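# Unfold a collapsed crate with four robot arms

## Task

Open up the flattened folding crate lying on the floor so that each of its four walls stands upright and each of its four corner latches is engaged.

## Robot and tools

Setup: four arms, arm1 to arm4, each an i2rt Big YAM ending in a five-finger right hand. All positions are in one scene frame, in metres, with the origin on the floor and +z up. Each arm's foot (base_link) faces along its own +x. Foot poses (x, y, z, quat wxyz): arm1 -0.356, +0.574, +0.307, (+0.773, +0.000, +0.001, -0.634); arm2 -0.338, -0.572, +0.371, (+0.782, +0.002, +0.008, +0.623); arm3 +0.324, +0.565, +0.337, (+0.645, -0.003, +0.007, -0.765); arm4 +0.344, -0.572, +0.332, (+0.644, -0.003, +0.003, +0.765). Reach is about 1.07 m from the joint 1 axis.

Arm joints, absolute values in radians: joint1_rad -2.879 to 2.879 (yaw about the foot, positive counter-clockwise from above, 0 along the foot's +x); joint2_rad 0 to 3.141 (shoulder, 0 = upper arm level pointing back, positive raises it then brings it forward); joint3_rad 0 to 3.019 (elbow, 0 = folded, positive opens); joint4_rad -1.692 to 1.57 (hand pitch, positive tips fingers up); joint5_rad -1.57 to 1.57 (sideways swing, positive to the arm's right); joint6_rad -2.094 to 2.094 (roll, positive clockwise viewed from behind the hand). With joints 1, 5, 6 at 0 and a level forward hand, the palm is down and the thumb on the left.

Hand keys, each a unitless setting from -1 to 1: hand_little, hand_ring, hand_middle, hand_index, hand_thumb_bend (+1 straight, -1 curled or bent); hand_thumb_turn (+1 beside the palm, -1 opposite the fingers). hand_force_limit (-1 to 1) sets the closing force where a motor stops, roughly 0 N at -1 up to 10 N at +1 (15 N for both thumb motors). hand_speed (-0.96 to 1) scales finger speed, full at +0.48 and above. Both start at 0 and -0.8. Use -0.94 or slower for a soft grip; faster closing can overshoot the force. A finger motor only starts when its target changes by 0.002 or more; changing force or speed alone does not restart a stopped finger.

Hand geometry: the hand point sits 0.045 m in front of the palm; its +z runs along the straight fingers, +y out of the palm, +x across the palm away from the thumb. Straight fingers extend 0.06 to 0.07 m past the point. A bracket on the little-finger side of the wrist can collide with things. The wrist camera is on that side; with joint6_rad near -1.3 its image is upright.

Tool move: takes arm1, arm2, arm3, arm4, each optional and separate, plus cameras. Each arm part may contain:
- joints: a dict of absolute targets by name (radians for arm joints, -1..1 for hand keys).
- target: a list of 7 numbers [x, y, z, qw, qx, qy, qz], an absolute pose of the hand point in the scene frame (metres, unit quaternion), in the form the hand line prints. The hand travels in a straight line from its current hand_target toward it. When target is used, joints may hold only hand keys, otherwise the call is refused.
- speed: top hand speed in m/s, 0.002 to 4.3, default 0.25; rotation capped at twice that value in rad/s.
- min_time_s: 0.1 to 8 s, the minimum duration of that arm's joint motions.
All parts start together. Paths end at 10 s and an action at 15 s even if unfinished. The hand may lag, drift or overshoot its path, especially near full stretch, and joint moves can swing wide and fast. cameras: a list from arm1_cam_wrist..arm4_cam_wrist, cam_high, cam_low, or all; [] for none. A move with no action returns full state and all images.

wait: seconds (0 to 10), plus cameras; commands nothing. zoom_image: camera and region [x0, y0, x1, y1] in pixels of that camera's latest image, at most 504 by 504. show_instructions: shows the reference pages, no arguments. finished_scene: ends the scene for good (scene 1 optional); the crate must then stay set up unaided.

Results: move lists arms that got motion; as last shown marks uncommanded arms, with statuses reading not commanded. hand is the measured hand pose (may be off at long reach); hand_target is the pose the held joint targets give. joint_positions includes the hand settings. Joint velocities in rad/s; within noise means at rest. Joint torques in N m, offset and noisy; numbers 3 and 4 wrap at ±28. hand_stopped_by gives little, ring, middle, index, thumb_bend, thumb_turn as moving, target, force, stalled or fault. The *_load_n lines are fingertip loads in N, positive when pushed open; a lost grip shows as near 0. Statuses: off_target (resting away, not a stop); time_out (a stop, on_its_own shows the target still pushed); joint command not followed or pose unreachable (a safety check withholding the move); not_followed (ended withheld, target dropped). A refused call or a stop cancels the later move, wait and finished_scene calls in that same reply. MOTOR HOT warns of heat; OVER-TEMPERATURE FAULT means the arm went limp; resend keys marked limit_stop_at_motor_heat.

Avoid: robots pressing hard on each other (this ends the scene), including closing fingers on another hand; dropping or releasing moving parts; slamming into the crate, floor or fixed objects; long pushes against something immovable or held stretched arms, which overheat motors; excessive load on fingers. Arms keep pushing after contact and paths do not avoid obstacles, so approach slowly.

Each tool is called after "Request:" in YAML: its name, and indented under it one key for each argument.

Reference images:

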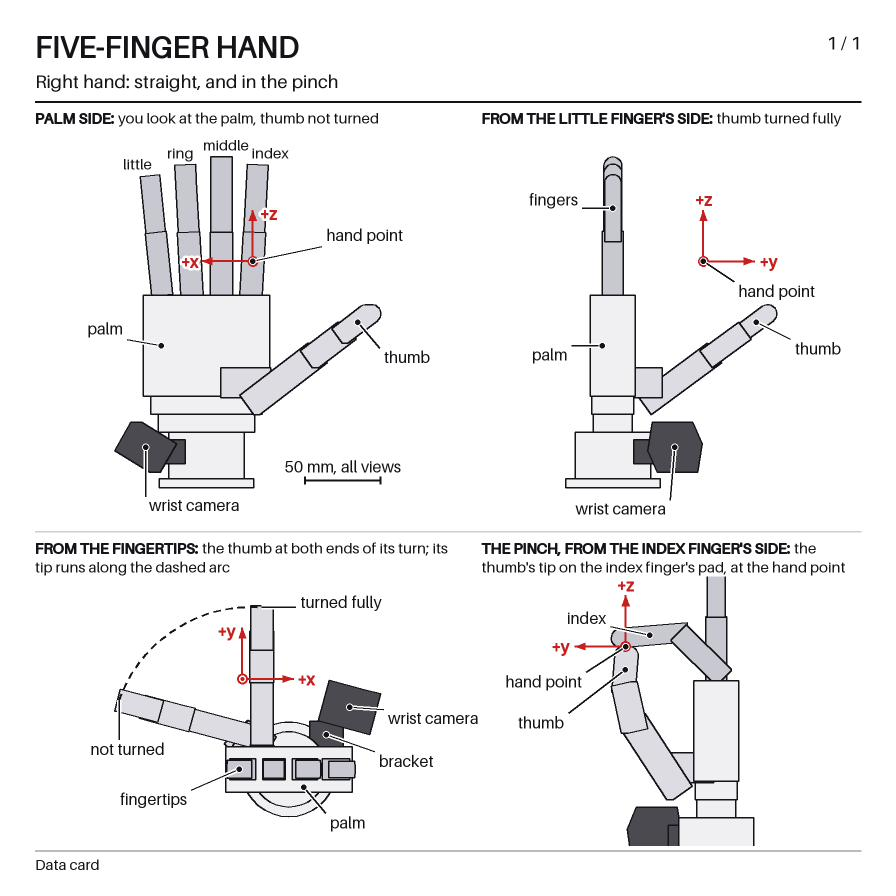

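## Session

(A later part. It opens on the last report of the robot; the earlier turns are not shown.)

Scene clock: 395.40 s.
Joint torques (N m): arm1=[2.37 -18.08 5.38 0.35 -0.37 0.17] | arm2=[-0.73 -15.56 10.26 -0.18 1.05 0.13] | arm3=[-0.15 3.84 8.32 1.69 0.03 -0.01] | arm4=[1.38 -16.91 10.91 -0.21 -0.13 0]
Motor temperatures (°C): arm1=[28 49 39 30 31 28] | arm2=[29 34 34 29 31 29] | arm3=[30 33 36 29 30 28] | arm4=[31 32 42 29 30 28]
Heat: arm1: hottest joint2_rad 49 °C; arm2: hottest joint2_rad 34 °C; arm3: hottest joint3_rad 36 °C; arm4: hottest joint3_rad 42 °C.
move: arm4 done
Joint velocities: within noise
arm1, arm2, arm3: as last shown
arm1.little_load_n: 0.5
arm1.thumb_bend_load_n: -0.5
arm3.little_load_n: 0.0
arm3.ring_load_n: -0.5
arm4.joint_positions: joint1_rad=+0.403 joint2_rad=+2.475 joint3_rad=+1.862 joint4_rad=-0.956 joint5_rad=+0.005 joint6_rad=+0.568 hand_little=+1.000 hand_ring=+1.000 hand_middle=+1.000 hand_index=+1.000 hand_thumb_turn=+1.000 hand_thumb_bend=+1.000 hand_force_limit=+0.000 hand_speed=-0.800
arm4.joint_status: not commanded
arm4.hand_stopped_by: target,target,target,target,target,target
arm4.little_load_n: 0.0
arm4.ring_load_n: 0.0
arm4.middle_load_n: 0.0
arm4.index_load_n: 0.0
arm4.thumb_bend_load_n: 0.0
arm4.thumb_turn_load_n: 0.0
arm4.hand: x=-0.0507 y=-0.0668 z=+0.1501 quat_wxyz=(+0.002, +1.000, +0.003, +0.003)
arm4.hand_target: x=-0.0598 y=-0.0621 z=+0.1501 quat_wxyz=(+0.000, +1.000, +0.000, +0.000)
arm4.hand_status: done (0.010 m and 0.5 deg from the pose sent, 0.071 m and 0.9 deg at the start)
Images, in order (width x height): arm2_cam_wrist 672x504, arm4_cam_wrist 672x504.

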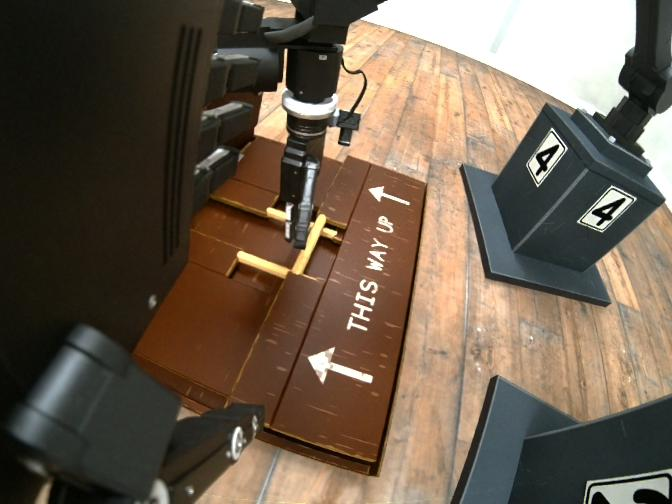

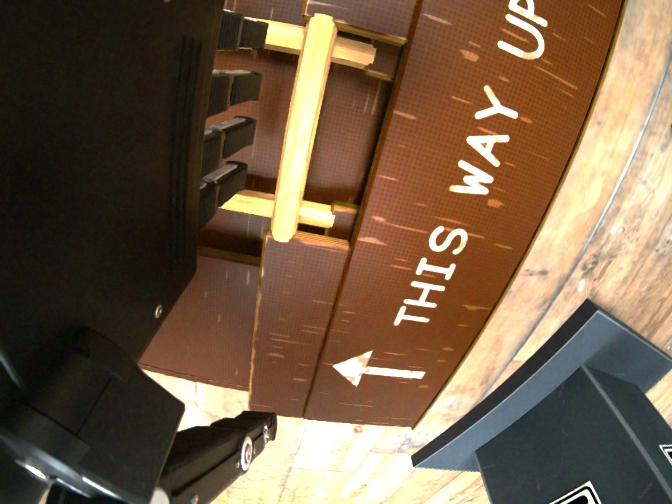

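Request:
move:
  arm4: {"target": [-0.08, -0.062, 0.12, 0, 1, 0, 0], "speed": 0.15, "joints": {"hand_little": 0.7, "hand_ring": 0.7, "hand_middle": 0.7, "hand_index": 0.7, "hand_speed": -0.5}}
  cameras: ["arm2_cam_wrist", "arm4_cam_wrist"]

Request:
zoom_image:
  camera: "arm4_cam_wrist"
  region: [170, 0, 430, 260]

Request:
zoom_image:
  camera: "arm2_cam_wrist"
  region: [200, 130, 400, 330]

Scene clock: 406.80 s.
Joint torques (N m): arm1=[2.43 -18.2 5.38 0.36 -0.36 0.18] | arm2=[-0.56 -15.79 10.39 -0.03 1.06 0.1] | arm3=[-0.21 4.13 8.27 1.69 0.03 -0.01] | arm4=[1.55 -16.32 10.67 0.1 -0.11 0]
Motor temperatures (°C): arm1=[28 49 39 30 31 28] | arm2=[29 35 35 29 31 29] | arm3=[30 33 36 29 30 28] | arm4=[31 34 42 29 30 28]
Heat: arm1: hottest joint2_rad 49 °C; arm2: hottest joint2_rad 35 °C; arm3: hottest joint3_rad 36 °C; arm4: hottest joint3_rad 42 °C.
move: arm4 off_target
Joint velocities: within noise
arm1, arm2, arm3: as last shown
arm1.thumb_bend_load_n: 0.0
arm3.ring_load_n: 0.0
arm4.joint_positions: joint1_rad=+0.427 joint2_rad=+2.541 joint3_rad=+1.938 joint4_rad=-0.956 joint5_rad=+0.005 joint6_rad=+0.592 hand_little=+0.700 hand_ring=+0.700 hand_middle=+0.700 hand_index=+0.700 hand_thumb_turn=+1.000 hand_thumb_bend=+1.000 hand_force_limit=+0.000 hand_speed=-0.500
arm4.joint_status: all done
arm4.hand_stopped_by: target,target,target,target,target,target
arm4.little_load_n: 0.0
arm4.ring_load_n: 0.0
arm4.middle_load_n: 0.0
arm4.index_load_n: 0.0
arm4.thumb_bend_load_n: 0.0
arm4.thumb_turn_load_n: 0.0
arm4.hand: x=-0.0733 y=-0.0627 z=+0.1300 quat_wxyz=(-0.002, +1.000, +0.003, +0.000)
arm4.hand_target: x=-0.0797 y=-0.0622 z=+0.1201 quat_wxyz=(+0.000, +1.000, +0.000, +0.000)
arm4.hand_status: off_target (0.012 m and 0.4 deg from the pose sent, 0.042 m and 0.5 deg at the start)
Images, in order (width x height): arm2_cam_wrist 672x504, arm4_cam_wrist 672x504.

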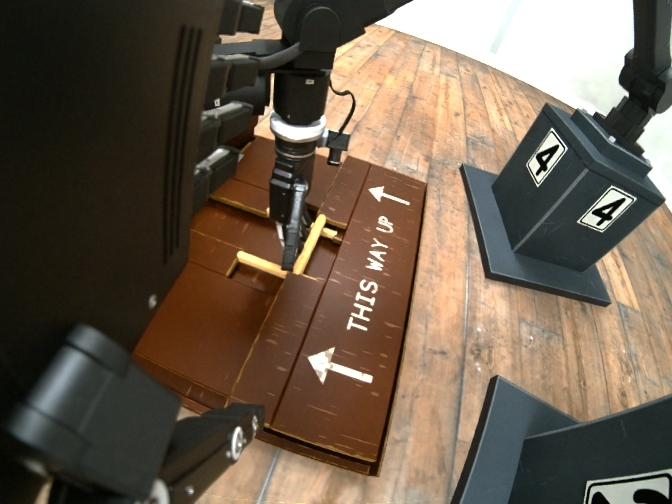

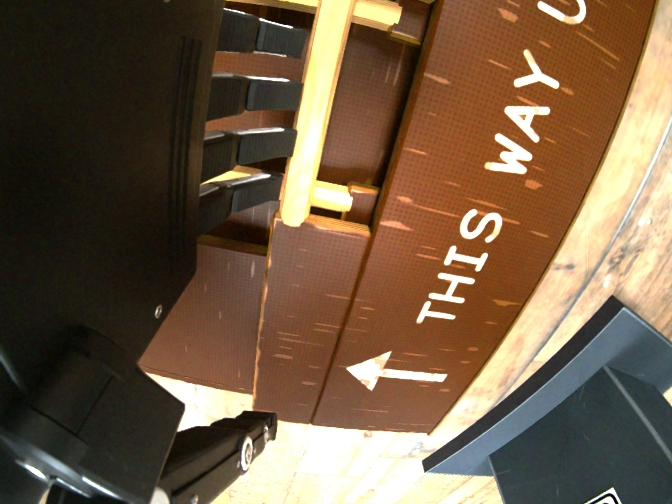

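Scaled by 1.938 from the camera's image (finer frame: 960x720).

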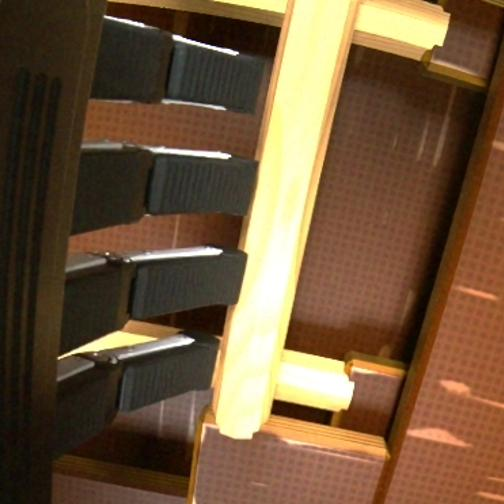

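Scaled by 2.520 from the camera's image (finer frame: 960x720).

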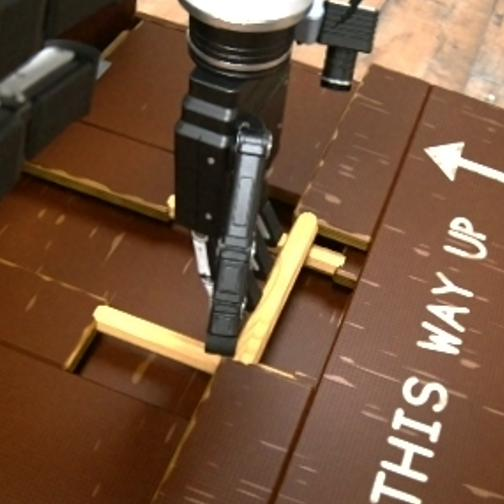

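Request:
move:
  arm4: {"target": [-0.058, -0.054, 0.115, 0, 1, 0, 0], "speed": 0.15}
  cameras: ["arm2_cam_wrist", "arm4_cam_wrist"]

Request:
zoom_image:
  camera: "arm4_cam_wrist"
  region: [170, 0, 430, 260]

Scene clock: 413.93 s.
Joint torques (N m): arm1=[2.37 -18.08 5.37 0.36 -0.37 0.18] | arm2=[-0.44 -15.38 10.25 -0.16 1.08 0.12] | arm3=[-0.26 4.37 8.36 1.69 0.03 0.01] | arm4=[0.73 -16.62 8.38 0.72 -0.12 -0.2]
Motor temperatures (°C): arm1=[28 49 39 30 31 28] | arm2=[29 35 36 29 31 29] | arm3=[30 33 36 29 30 28] | arm4=[31 35 42 29 30 28]
Heat: arm1: hottest joint2_rad 49 °C; arm2: hottest joint3_rad 36 °C; arm3: hottest joint3_rad 36 °C; arm4: hottest joint3_rad 42 °C.
move: arm4 off_target
Joint velocities: within noise
arm1, arm2, arm3: as last shown
arm1.thumb_bend_load_n: -0.5
arm2.index_load_n: 0.5
arm4.joint_positions: joint1_rad=+0.404 joint2_rad=+2.541 joint3_rad=+1.938 joint4_rad=-0.950 joint5_rad=+0.005 joint6_rad=+0.584 hand_little=+0.700 hand_ring=+0.700 hand_middle=+0.700 hand_index=+0.700 hand_thumb_turn=+1.000 hand_thumb_bend=+1.000 hand_force_limit=+0.000 hand_speed=-0.500
arm4.joint_status: not commanded
arm4.hand_stopped_by: target,target,target,target,target,target
arm4.little_load_n: 0.0
arm4.ring_load_n: 0.0
arm4.middle_load_n: 0.0
arm4.index_load_n: 0.0
arm4.thumb_bend_load_n: 0.0
arm4.thumb_turn_load_n: 0.0
arm4.hand: x=-0.0615 y=-0.0521 z=+0.1298 quat_wxyz=(-0.004, +1.000, -0.005, -0.002)
arm4.hand_target: x=-0.0579 y=-0.0542 z=+0.1153 quat_wxyz=(+0.000, +1.000, +0.000, +0.000)
arm4.hand_status: off_target (0.015 m and 0.8 deg from the pose sent, 0.023 m and 0.4 deg at the start)
Images, in order (width x height): arm2_cam_wrist 672x504, arm4_cam_wrist 672x504.

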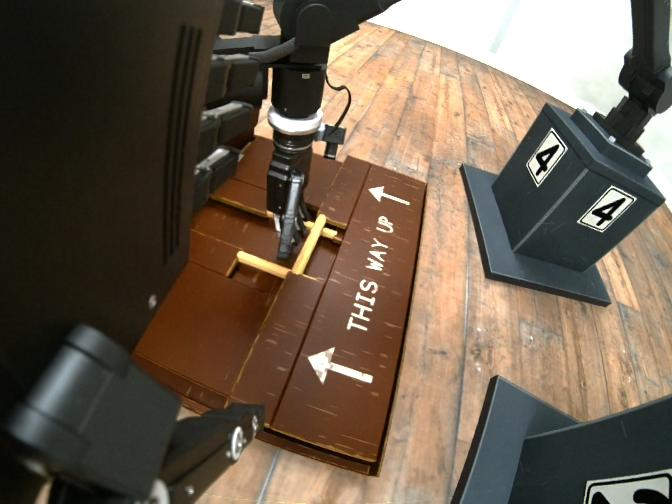

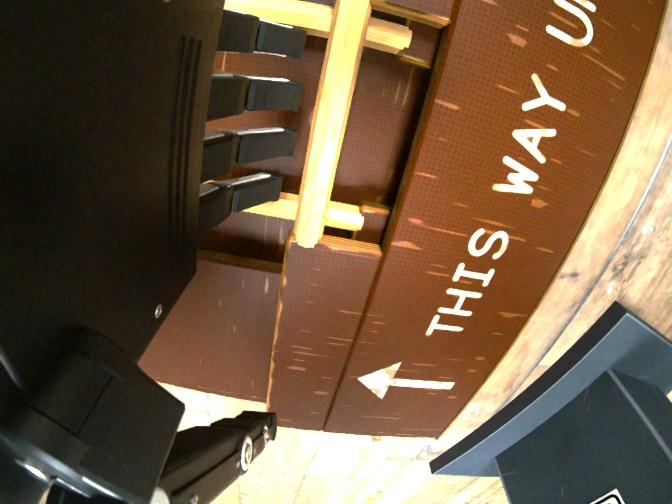

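Scaled by 1.938 from the camera's image (finer frame: 960x720).

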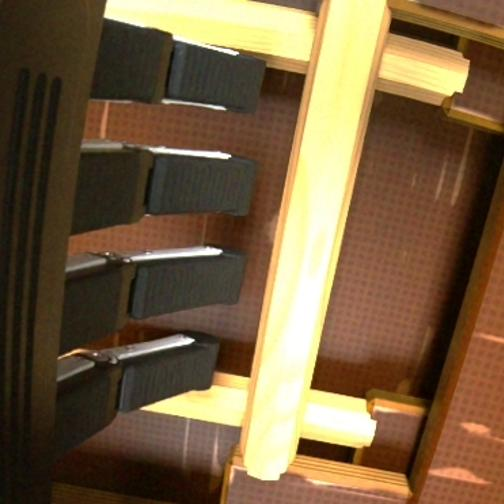

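Request:
move:
  arm4: {"target": [-0.064, -0.056, 0.095, 0, 1, 0, 0], "speed": 0.12}
  cameras: ["arm2_cam_wrist", "arm4_cam_wrist"]

Request:
zoom_image:
  camera: "arm4_cam_wrist"
  region: [170, 0, 430, 260]

Scene clock: 420.70 s.
Joint torques (N m): arm1=[2.37 -18.14 5.37 0.35 -0.37 0.19] | arm2=[-0.03 -15.33 10.25 -0.21 1.07 0.06] | arm3=[-0.09 4.25 8.35 1.74 0.04 -0.01] | arm4=[1.61 -17.08 10.02 0.69 -0.11 -0.14]
Motor temperatures (°C): arm1=[28 49 39 30 31 27] | arm2=[29 35 36 29 31 29] | arm3=[30 33 36 29 30 28] | arm4=[31 36 42 29 30 28]
Heat: arm1: hottest joint2_rad 49 °C; arm2: hottest joint3_rad 36 °C; arm3: hottest joint3_rad 36 °C; arm4: hottest joint3_rad 42 °C.
move: arm4 off_target
Joint velocities: within noise
arm1, arm2: as last shown
arm1.ring_load_n: 0.5
arm1.thumb_bend_load_n: 0.0
arm2.middle_load_n: -0.5
arm2.index_load_n: 0.0
arm3.joint_positions: joint1_rad=+0.411 joint2_rad=+0.600 joint3_rad=+1.501 joint4_rad=-1.172 joint5_rad=+0.099 joint6_rad=-1.182 hand_little=+1.000 hand_ring=+1.000 hand_middle=+1.000 hand_index=+1.000 hand_thumb_turn=+1.000 hand_thumb_bend=+1.000 hand_force_limit=+0.000 hand_speed=-0.800
arm3.joint_status: not commanded
arm3.hand_stopped_by: target,target,target,target,target,target
arm3.little_load_n: 0.0
arm3.ring_load_n: 0.0
arm3.middle_load_n: 0.0
arm3.index_load_n: 0.0
arm3.thumb_bend_load_n: 0.0
arm3.thumb_turn_load_n: 0.0
arm3.hand: x=+0.3238 y=+0.3289 z=+0.9150 quat_wxyz=(+0.312, +0.501, -0.621, +0.516)
arm3.hand_target: x=+0.3233 y=+0.3312 z=+0.9234 quat_wxyz=(+0.315, +0.497, -0.617, +0.523)
arm3.hand_status: not commanded
arm4.joint_positions: joint1_rad=+0.404 joint2_rad=+2.588 joint3_rad=+1.938 joint4_rad=-0.932 joint5_rad=+0.005 joint6_rad=+0.583 hand_little=+0.700 hand_ring=+0.700 hand_middle=+0.700 hand_index=+0.700 hand_thumb_turn=+1.000 hand_thumb_bend=+1.000 hand_force_limit=+0.000 hand_speed=-0.500
arm4.joint_status: not commanded
arm4.hand_stopped_by: target,target,target,target,target,target
arm4.little_load_n: 0.0
arm4.ring_load_n: 0.0
arm4.middle_load_n: 0.0
arm4.index_load_n: 0.0
arm4.thumb_bend_load_n: 0.0
arm4.thumb_turn_load_n: 0.0
arm4.hand: x=-0.0553 y=-0.0617 z=+0.0997 quat_wxyz=(+0.008, +1.000, -0.005, +0.006)
arm4.hand_target: x=-0.0639 y=-0.0562 z=+0.0953 quat_wxyz=(+0.000, +1.000, +0.000, +0.000)
arm4.hand_status: off_target (0.011 m and 1.2 deg from the pose sent, 0.035 m and 0.8 deg at the start)
Images, in order (width x height): arm2_cam_wrist 672x504, arm4_cam_wrist 672x504.

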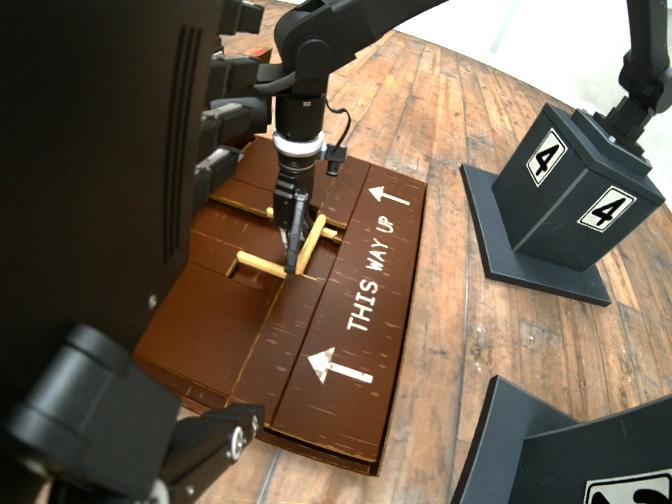

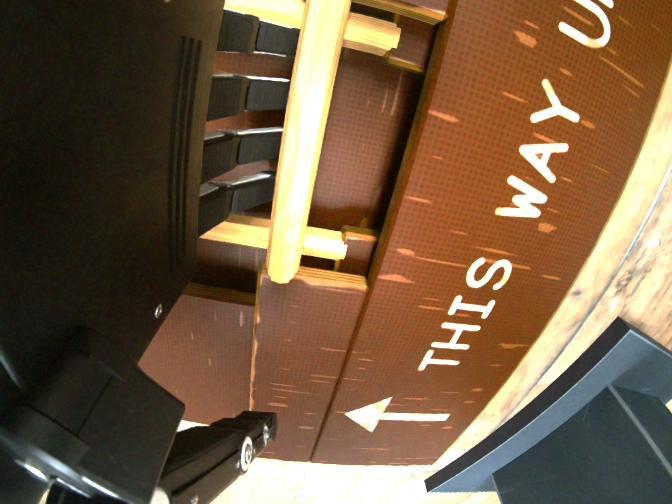

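Scaled by 1.938 from the camera's image (finer frame: 960x720).

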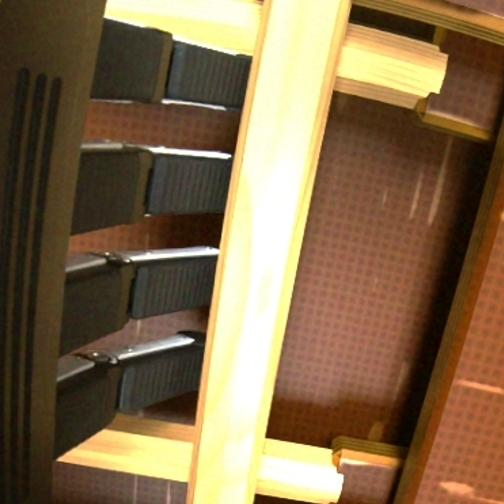

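Request:
move:
  arm4: {"target": [-0.074, -0.054, 0.082, 0, 1, 0, 0], "speed": 0.1, "joints": {"hand_little": 0.5, "hand_ring": 0.5, "hand_middle": 0.5, "hand_index": 0.5, "hand_force_limit": 0.0}}
  cameras: ["arm2_cam_wrist", "arm4_cam_wrist"]

Request:
zoom_image:
  camera: "arm4_cam_wrist"
  region: [170, 0, 430, 260]

Scene clock: 426.63 s.
Joint torques (N m): arm1=[2.37 -18.08 5.37 0.36 -0.37 0.19] | arm2=[-0.67 -15.44 10.36 -0.05 1.06 0.08] | arm3=[-0.03 4.42 8.34 1.74 0.02 -0.02] | arm4=[1.61 -16.97 10.86 -0.14 -0.14 -0.05]
Motor temperatures (°C): arm1=[28 49 39 30 31 27] | arm2=[29 35 37 29 31 29] | arm3=[30 33 36 29 29 28] | arm4=[31 37 42 29 30 28]
Heat: arm1: hottest joint2_rad 49 °C; arm2: hottest joint3_rad 37 °C; arm3: hottest joint3_rad 36 °C; arm4: hottest joint3_rad 42 °C.
move: arm4 off_target
Joint velocities: within noise
arm1, arm2, arm3: as last shown
arm1.ring_load_n: 0.0
arm2.middle_load_n: 0.0
arm4.joint_positions: joint1_rad=+0.415 joint2_rad=+2.625 joint3_rad=+1.980 joint4_rad=-0.918 joint5_rad=+0.005 joint6_rad=+0.583 hand_little=+0.570 hand_ring=+0.500 hand_middle=+0.500 hand_index=+0.500 hand_thumb_turn=+1.000 hand_thumb_bend=+1.000 hand_force_limit=+0.000 hand_speed=-0.500
arm4.joint_status: hand_little off_target (ended at +0.570, target +0.500); the others done
arm4.hand_stopped_by: force,target,target,target,target,target
arm4.little_load_n: 0.0
arm4.ring_load_n: 0.0
arm4.middle_load_n: 0.0
arm4.index_load_n: 0.0
arm4.thumb_bend_load_n: 0.0
arm4.thumb_turn_load_n: 0.0
arm4.hand: x=-0.0669 y=-0.0569 z=+0.0871 quat_wxyz=(+0.000, +1.000, +0.001, +0.001)
arm4.hand_target: x=-0.0737 y=-0.0543 z=+0.0821 quat_wxyz=(+0.000, +1.000, +0.000, +0.000)
arm4.hand_status: done (0.009 m and 0.2 deg from the pose sent, 0.027 m and 1.2 deg at the start)
Images, in order (width x height): arm2_cam_wrist 672x504, arm4_cam_wrist 672x504.

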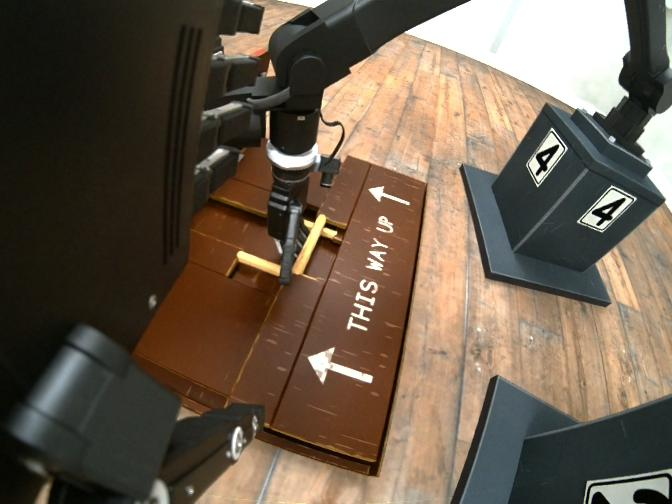

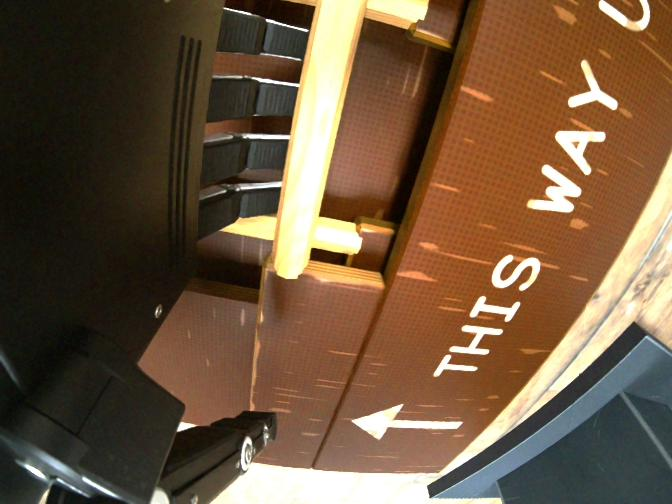

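Scaled by 1.938 from the camera's image (finer frame: 960x720).

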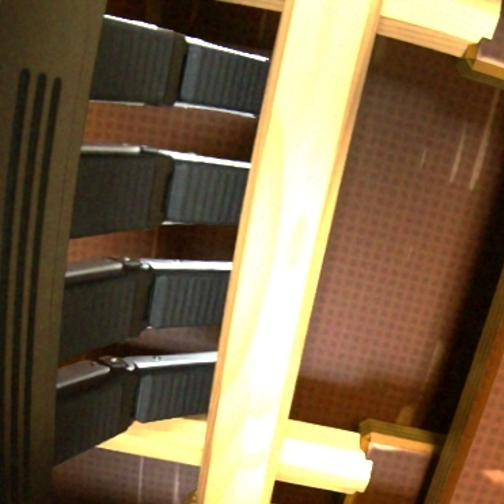

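Request:
move:
  arm4: {"target": [-0.072, -0.054, 0.066, 0, 1, 0, 0], "speed": 0.08, "joints": {"hand_little": 0.2, "hand_ring": 0.2, "hand_middle": 0.2, "hand_index": 0.2, "hand_force_limit": 0.2}}
  cameras: ["arm4_cam_wrist"]

Request:
zoom_image:
  camera: "arm4_cam_wrist"
  region: [170, 0, 430, 260]

Scene clock: 431.33 s.
Joint torques (N m): arm1=[2.43 -18.2 5.39 0.38 -0.36 0.19] | arm2=[-0.67 -15.68 10.35 -0.25 1.06 0.09] | arm3=[-0.21 4.25 8.38 1.8 0.02 -0.01] | arm4=[1.61 -16.85 9.91 -0.05 -0.41 -0.07]
Motor temperatures (°C): arm1=[28 49 39 30 31 27] | arm2=[29 35 37 29 31 29] | arm3=[30 33 36 29 29 28] | arm4=[31 37 42 29 30 28]
Heat: arm1: hottest joint2_rad 49 °C; arm2: hottest joint3_rad 37 °C; arm3: hottest joint3_rad 36 °C; arm4: hottest joint3_rad 42 °C.
move: arm4 off_target
Joint velocities: within noise
arm1.joint_positions: joint1_rad=+0.518 joint2_rad=+2.032 joint3_rad=+1.386 joint4_rad=-0.949 joint5_rad=+0.007 joint6_rad=+0.715 hand_little=-0.299 hand_ring=-0.300 hand_middle=-0.300 hand_index=-0.300 hand_thumb_turn=+1.000 hand_thumb_bend=+1.000 hand_force_limit=+0.000 hand_speed=-0.500
arm1.joint_status: not commanded
arm1.hand_stopped_by: target,target,target,target,target,target
arm1.little_load_n: 0.5
arm1.ring_load_n: 0.0
arm1.middle_load_n: 0.0
arm1.index_load_n: 0.0
arm1.thumb_bend_load_n: 0.0
arm1.thumb_turn_load_n: 0.0
arm1.hand: x=+0.0334 y=+0.2186 z=+0.2483 quat_wxyz=(+0.011, +0.000, -1.000, -0.007)
arm1.hand_target: x=+0.0447 y=+0.2251 z=+0.2598 quat_wxyz=(+0.000, +0.000, -1.000, +0.000)
arm1.hand_status: not commanded
arm2, arm3: as last shown
arm3.middle_load_n: -0.5
arm4.joint_positions: joint1_rad=+0.409 joint2_rad=+2.651 joint3_rad=+2.000 joint4_rad=-0.902 joint5_rad=+0.012 joint6_rad=+0.583 hand_little=+0.201 hand_ring=+0.200 hand_middle=+0.200 hand_index=+0.200 hand_thumb_turn=+1.000 hand_thumb_bend=+1.000 hand_force_limit=+0.200 hand_speed=-0.500
arm4.joint_status: all done
arm4.hand_stopped_by: target,target,target,target,target,target
arm4.little_load_n: 2.0
arm4.ring_load_n: 0.5
arm4.middle_load_n: 0.0
arm4.index_load_n: 0.5
arm4.thumb_bend_load_n: 0.0
arm4.thumb_turn_load_n: 0.0
arm4.hand: x=-0.0656 y=-0.0501 z=+0.0752 quat_wxyz=(-0.007, +1.000, -0.002, +0.001)
arm4.hand_target: x=-0.0717 y=-0.0542 z=+0.0661 quat_wxyz=(+0.000, +1.000, +0.000, +0.000)
arm4.hand_status: off_target (0.012 m and 0.8 deg from the pose sent, 0.022 m and 0.2 deg at the start)
Images, in order (width x height): arm4_cam_wrist 672x504.

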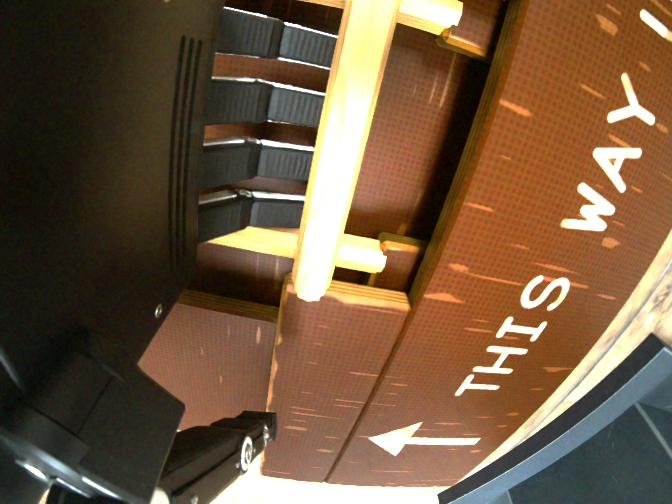

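Scaled by 1.938 from the camera's image (finer frame: 960x720).

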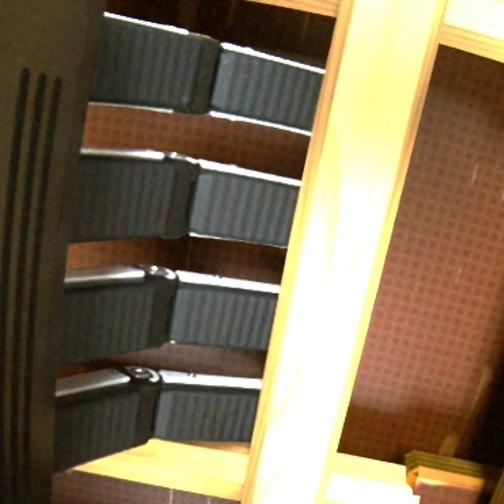

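Request:
move:
  arm4: {"target": [-0.072, -0.046, 0.062, 0, 1, 0, 0], "speed": 0.08, "joints": {"hand_little": 0.4, "hand_ring": 0.4, "hand_middle": 0.4, "hand_index": 0.4}}
  cameras: []

Request:
move:
  arm4: {"target": [-0.072, -0.052, 0.056, 0, 1, 0, 0], "speed": 0.08}
  cameras: ["arm4_cam_wrist", "arm2_cam_wrist", "cam_low"]

Request:
zoom_image:
  camera: "arm4_cam_wrist"
  region: [170, 0, 430, 260]

Scene clock: 439.80 s.
Joint torques (N m): arm1=[2.43 -18.02 5.34 0.39 -0.36 0.18] | arm2=[-0.38 -15.5 10.28 -0.03 1.05 0.11] | arm3=[-0.26 4.25 8.34 1.77 0.02 -0.04] | arm4=[1.2 -16.79 10.97 0.05 -0.06 -0.12]
Motor temperatures (°C): arm1=[28 49 39 30 31 27] | arm2=[29 35 38 29 31 29] | arm3=[30 33 36 29 29 28] | arm4=[31 37 41 29 30 28]
Heat: arm1: hottest joint2_rad 49 °C; arm2: hottest joint3_rad 38 °C; arm3: hottest joint3_rad 36 °C; arm4: hottest joint3_rad 41 °C.
move: arm4 done
Joint velocities: within noise
arm1, arm3: as last shown
arm1.index_load_n: 0.5
arm2.joint_positions: joint1_rad=+0.396 joint2_rad=+1.948 joint3_rad=+1.099 joint4_rad=-0.487 joint5_rad=+1.254 joint6_rad=-0.029 hand_little=+1.000 hand_ring=+1.000 hand_middle=+1.000 hand_index=+1.000 hand_thumb_turn=+1.000 hand_thumb_bend=+1.000 hand_force_limit=+0.000 hand_speed=-0.800
arm2.joint_status: not commanded
arm2.hand_stopped_by: target,target,target,target,target,target
arm2.little_load_n: 0.0
arm2.ring_load_n: 0.0
arm2.middle_load_n: 0.0
arm2.index_load_n: 0.0
arm2.thumb_bend_load_n: 0.0
arm2.thumb_turn_load_n: 0.0
arm2.hand: x=-0.2422 y=-0.0934 z=+0.3656 quat_wxyz=(-0.133, +0.812, +0.013, +0.568)
arm2.hand_target: x=-0.2401 y=-0.0785 z=+0.3702 quat_wxyz=(-0.141, +0.812, -0.002, +0.566)
arm2.hand_status: not commanded
arm3.middle_load_n: 0.0
arm4.joint_positions: joint1_rad=+0.410 joint2_rad=+2.673 joint3_rad=+2.030 joint4_rad=-0.923 joint5_rad=+0.003 joint6_rad=+0.583 hand_little=+0.400 hand_ring=+0.400 hand_middle=+0.400 hand_index=+0.400 hand_thumb_turn=+1.000 hand_thumb_bend=+1.000 hand_force_limit=+0.200 hand_speed=-0.500
arm4.joint_status: all done
arm4.hand_stopped_by: target,target,target,target,target,target
arm4.little_load_n: 0.0
arm4.ring_load_n: 0.0
arm4.middle_load_n: -1.5
arm4.index_load_n: 0.0
arm4.thumb_bend_load_n: 0.0
arm4.thumb_turn_load_n: 0.0
arm4.hand: x=-0.0677 y=-0.0506 z=+0.0701 quat_wxyz=(+0.001, +1.000, -0.002, +0.001)
arm4.hand_target: x=-0.0716 y=-0.0463 z=+0.0621 quat_wxyz=(+0.000, +1.000, +0.000, +0.000)
arm4.hand_status: done (0.010 m and 0.3 deg from the pose sent, 0.015 m and 0.8 deg at the start)

Scene clock: 440.77 s.
Joint torques (N m): arm1=[2.37 -18.08 5.34 0.38 -0.37 0.19] | arm2=[-0.03 -15.91 10.3 -0.01 1.06 0.12] | arm3=[0.44 4.19 8.34 1.73 0.05 0] | arm4=[1.49 -16.97 9.09 0.85 -0.07 -0.09]
Motor temperatures (°C): arm1=[28 49 39 30 31 27] | arm2=[29 35 38 29 31 29] | arm3=[30 33 36 29 29 28] | arm4=[31 37 41 29 30 28]
Heat: arm1: hottest joint2_rad 49 °C; arm2: hottest joint3_rad 38 °C; arm3: hottest joint3_rad 36 °C; arm4: hottest joint3_rad 41 °C.
move: arm4 off_target
Joint velocities: within noise
arm1, arm2, arm3: as last shown
arm1.middle_load_n: 0.5
arm1.index_load_n: 0.0
arm2.thumb_turn_load_n: 0.5
arm4.joint_positions: joint1_rad=+0.410 joint2_rad=+2.673 joint3_rad=+2.030 joint4_rad=-0.923 joint5_rad=+0.003 joint6_rad=+0.583 hand_little=+0.400 hand_ring=+0.400 hand_middle=+0.400 hand_index=+0.400 hand_thumb_turn=+1.000 hand_thumb_bend=+1.000 hand_force_limit=+0.200 hand_speed=-0.500
arm4.joint_status: not commanded
arm4.hand_stopped_by: target,target,target,target,target,target
arm4.little_load_n: -0.5
arm4.ring_load_n: 0.0
arm4.middle_load_n: -1.5
arm4.index_load_n: 0.0
arm4.thumb_bend_load_n: 0.0
arm4.thumb_turn_load_n: 0.0
arm4.hand: x=-0.0677 y=-0.0506 z=+0.0701 quat_wxyz=(+0.001, +1.000, -0.002, +0.001)
arm4.hand_target: x=-0.0716 y=-0.0523 z=+0.0562 quat_wxyz=(+0.000, +1.000, +0.000, +0.000)
arm4.hand_status: off_target (0.015 m and 0.3 deg from the pose sent, 0.015 m and 0.2 deg at the start)
pictures: arm2_cam_wrist, arm4_cam_wrist, cam_low
Images, in order (width x height): arm2_cam_wrist 672x504, arm4_cam_wrist 672x504, cam_low 896x504.

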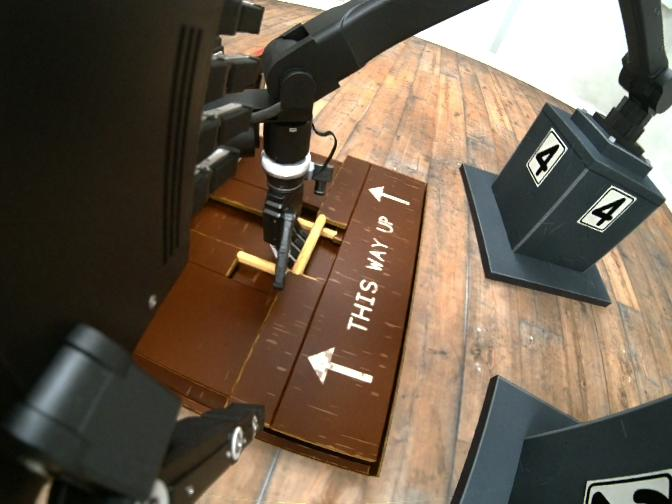

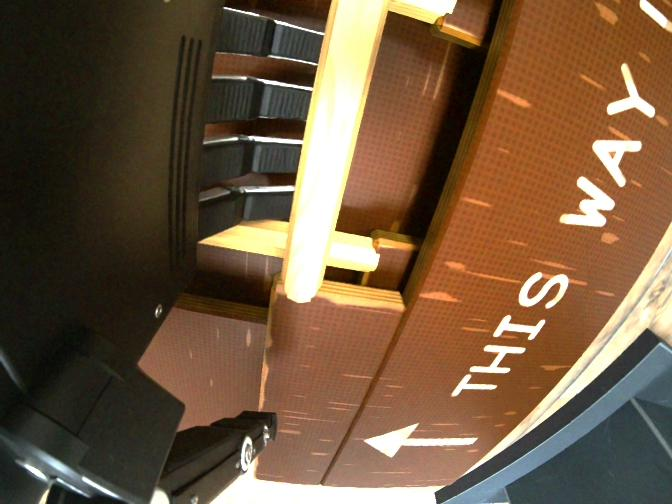

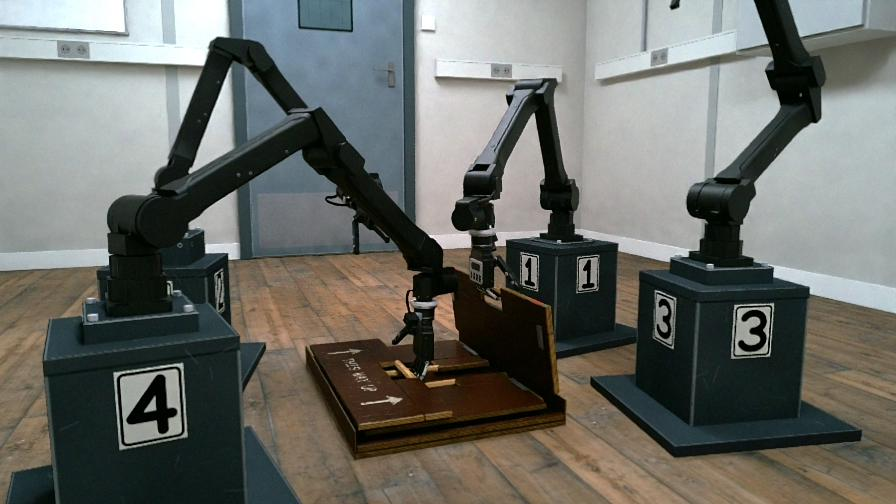

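Scaled by 1.938 from the camera's image (finer frame: 960x720).

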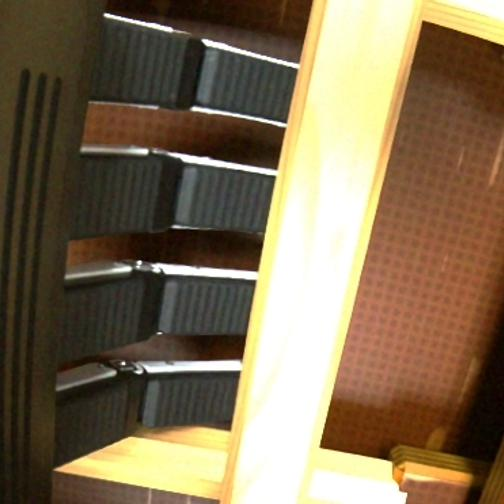

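Request:
move:
  arm4: {"joints": {"hand_little": 0.15, "hand_ring": 0.15, "hand_middle": 0.15, "hand_index": 0.15}}
  cameras: ["arm4_cam_wrist"]

Request:
zoom_image:
  camera: "arm4_cam_wrist"
  region: [170, 0, 430, 260]

Scene clock: 444.87 s.
Joint torques (N m): arm1=[2.43 -18.02 5.34 0.36 -0.37 0.18] | arm2=[-1.03 -15.27 10.3 -0.08 1.07 0.08] | arm3=[-0.32 4.31 8.21 1.78 0 0.01] | arm4=[1.55 -17.14 9.07 0.69 -0.06 -0.08]
Motor temperatures (°C): arm1=[28 49 39 30 31 27] | arm2=[29 36 38 29 31 29] | arm3=[30 33 36 29 29 28] | arm4=[31 37 41 29 30 28]
Heat: arm1: hottest joint2_rad 49 °C; arm2: hottest joint3_rad 38 °C; arm3: hottest joint3_rad 36 °C; arm4: hottest joint3_rad 41 °C.
move: arm4 done
Joint velocities: within noise
arm1, arm2, arm3: as last shown
arm1.middle_load_n: 0.0
arm2.thumb_turn_load_n: 0.0
arm4.joint_positions: joint1_rad=+0.410 joint2_rad=+2.676 joint3_rad=+2.030 joint4_rad=-0.919 joint5_rad=+0.003 joint6_rad=+0.583 hand_little=+0.150 hand_ring=+0.150 hand_middle=+0.150 hand_index=+0.150 hand_thumb_turn=+1.000 hand_thumb_bend=+1.000 hand_force_limit=+0.200 hand_speed=-0.500
arm4.joint_status: all done
arm4.hand_stopped_by: target,target,target,target,target,target
arm4.little_load_n: 0.0
arm4.ring_load_n: 0.0
arm4.middle_load_n: 0.0
arm4.index_load_n: 0.0
arm4.thumb_bend_load_n: 0.0
arm4.thumb_turn_load_n: 0.0
arm4.hand: x=-0.0676 y=-0.0507 z=+0.0680 quat_wxyz=(+0.001, +1.000, -0.002, +0.001)
arm4.hand_target: x=-0.0716 y=-0.0523 z=+0.0563 quat_wxyz=(+0.000, +1.000, +0.000, +0.000)
arm4.hand_status: not commanded
Images, in order (width x height): arm4_cam_wrist 672x504.

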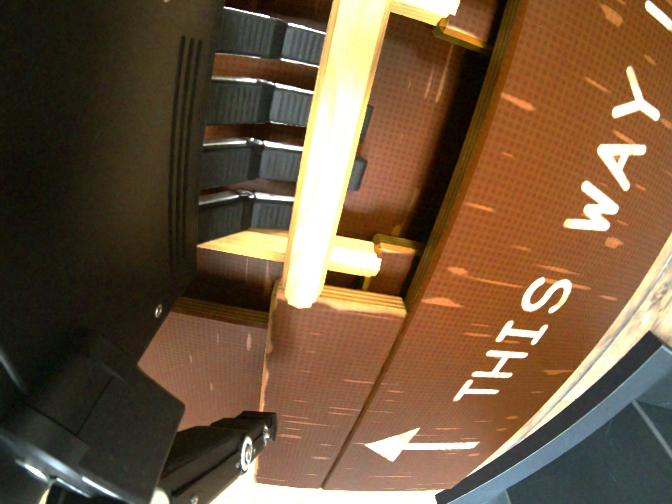

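Scaled by 1.938 from the camera's image (finer frame: 960x720).

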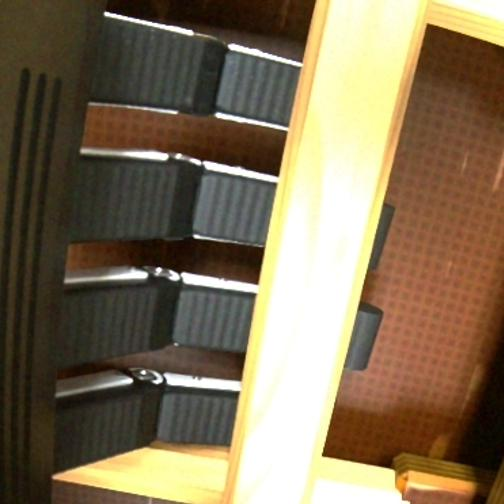

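Request:
move:
  arm4: {"joints": {"hand_little": -0.3, "hand_ring": -0.3, "hand_middle": -0.3, "hand_index": -0.3}}

Request:
move:
  arm4: {"target": [-0.070, -0.056, 0.115, 0, 1, 0, 0], "speed": 0.08}
  cameras: ["arm4_cam_wrist", "arm2_cam_wrist", "cam_low"]

Scene clock: 450.70 s.
Joint torques (N m): arm1=[2.37 -18.14 5.38 0.35 -0.37 0.18] | arm2=[-0.56 -15.62 10.26 -0.16 1.06 0.08] | arm3=[-0.38 4.48 8.24 1.76 0.05 -0.01] | arm4=[1.44 -19.08 8.88 -0.18 -0.24 -0.08]
Motor temperatures (°C): arm1=[28 49 39 30 31 27] | arm2=[29 36 38 29 31 29] | arm3=[30 33 36 29 29 28] | arm4=[31 38 41 29 30 28]
Heat: arm1: hottest joint2_rad 49 °C; arm2: hottest joint3_rad 38 °C; arm3: hottest joint3_rad 36 °C; arm4: hottest joint3_rad 41 °C.
move: arm4 done
Joint velocities: within noise
arm1, arm2, arm3: as last shown
arm1.middle_load_n: 0.5
arm4.joint_positions: joint1_rad=+0.409 joint2_rad=+2.701 joint3_rad=+2.030 joint4_rad=-0.897 joint5_rad=+0.008 joint6_rad=+0.583 hand_little=-0.300 hand_ring=-0.300 hand_middle=-0.300 hand_index=-0.300 hand_thumb_turn=+1.000 hand_thumb_bend=+1.000 hand_force_limit=+0.200 hand_speed=-0.500
arm4.joint_status: all done
arm4.hand_stopped_by: target,target,target,target,target,target
arm4.little_load_n: 2.0
arm4.ring_load_n: 1.5
arm4.middle_load_n: 0.0
arm4.index_load_n: 0.5
arm4.thumb_bend_load_n: 0.0
arm4.thumb_turn_load_n: 0.0
arm4.hand: x=-0.0645 y=-0.0536 z=+0.0513 quat_wxyz=(+0.001, +1.000, -0.002, +0.003)
arm4.hand_target: x=-0.0715 y=-0.0523 z=+0.0562 quat_wxyz=(+0.000, +1.000, +0.000, +0.000)
arm4.hand_status: not commanded
pictures: none

Scene clock: 452.03 s.
Joint torques (N m): arm1=[2.43 -18.02 5.38 0.38 -0.38 0.18] | arm2=[0.09 -15.91 10.26 -0.01 1.03 0.11] | arm3=[-0.15 4.07 8.25 1.68 -0.01 -0.03] | arm4=[1.61 -22.24 7.75 -0.68 -0.13 -0.08]
Motor temperatures (°C): arm1=[28 49 39 30 31 27] | arm2=[29 36 38 29 31 29] | arm3=[30 33 36 29 29 28] | arm4=[31 38 41 29 30 28]
Heat: arm1: hottest joint2_rad 49 °C; arm2: hottest joint3_rad 38 °C; arm3: hottest joint3_rad 36 °C; arm4: hottest joint3_rad 41 °C.
move: arm4 off_target
Joint velocities: within noise
arm1, arm2, arm3: as last shown
arm1.middle_load_n: 0.0
arm2.thumb_turn_load_n: 0.5
arm4.joint_positions: joint1_rad=+0.410 joint2_rad=+2.623 joint3_rad=+1.967 joint4_rad=-0.931 joint5_rad=+0.005 joint6_rad=+0.583 hand_little=-0.300 hand_ring=-0.300 hand_middle=-0.300 hand_index=-0.300 hand_thumb_turn=+1.000 hand_thumb_bend=+1.000 hand_force_limit=+0.200 hand_speed=-0.500
arm4.joint_status: not commanded
arm4.hand_stopped_by: target,target,target,target,target,target
arm4.little_load_n: 2.5
arm4.ring_load_n: 1.0
arm4.middle_load_n: 0.0
arm4.index_load_n: 0.0
arm4.thumb_bend_load_n: 0.0
arm4.thumb_turn_load_n: 0.0
arm4.hand: x=-0.0599 y=-0.0624 z=+0.0856 quat_wxyz=(+0.009, +1.000, -0.001, +0.007)
arm4.hand_target: x=-0.0700 y=-0.0563 z=+0.1143 quat_wxyz=(+0.000, +1.000, +0.000, +0.000)
arm4.hand_status: off_target (0.032 m and 1.3 deg from the pose sent, 0.064 m and 0.4 deg at the start)
pictures: arm2_cam_wrist, arm4_cam_wrist, cam_low
Images, in order (width x height): arm2_cam_wrist 672x504, arm4_cam_wrist 672x504, cam_low 896x504.

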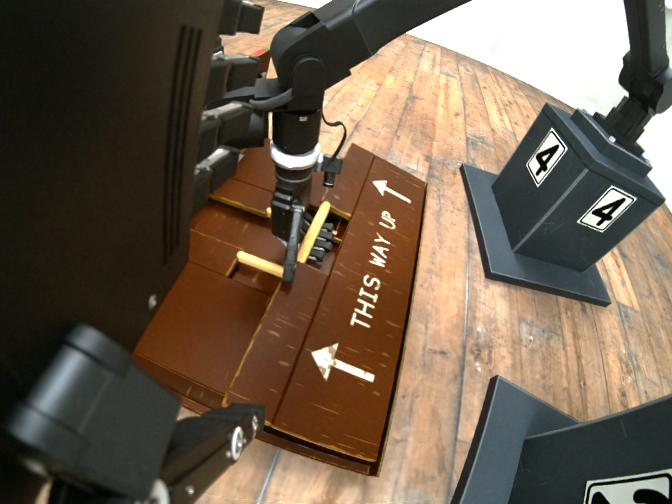

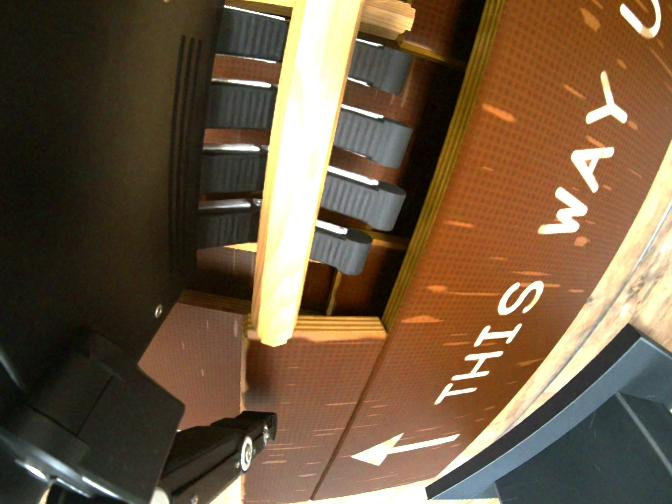

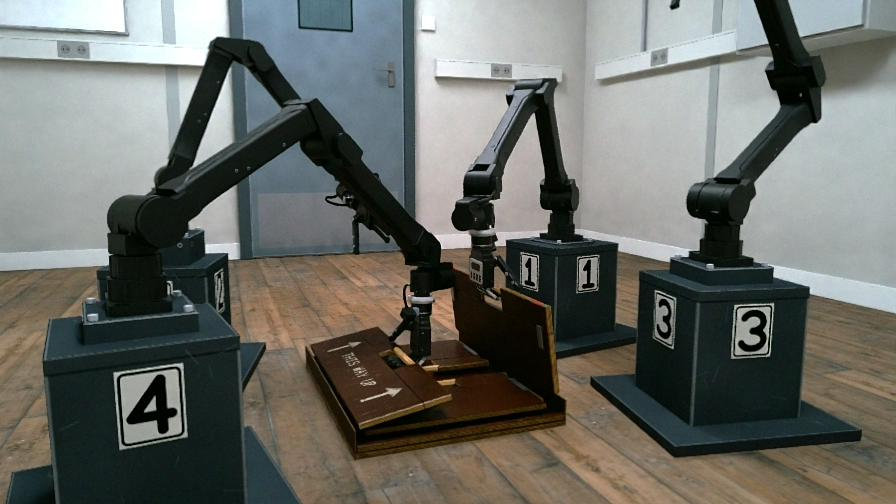

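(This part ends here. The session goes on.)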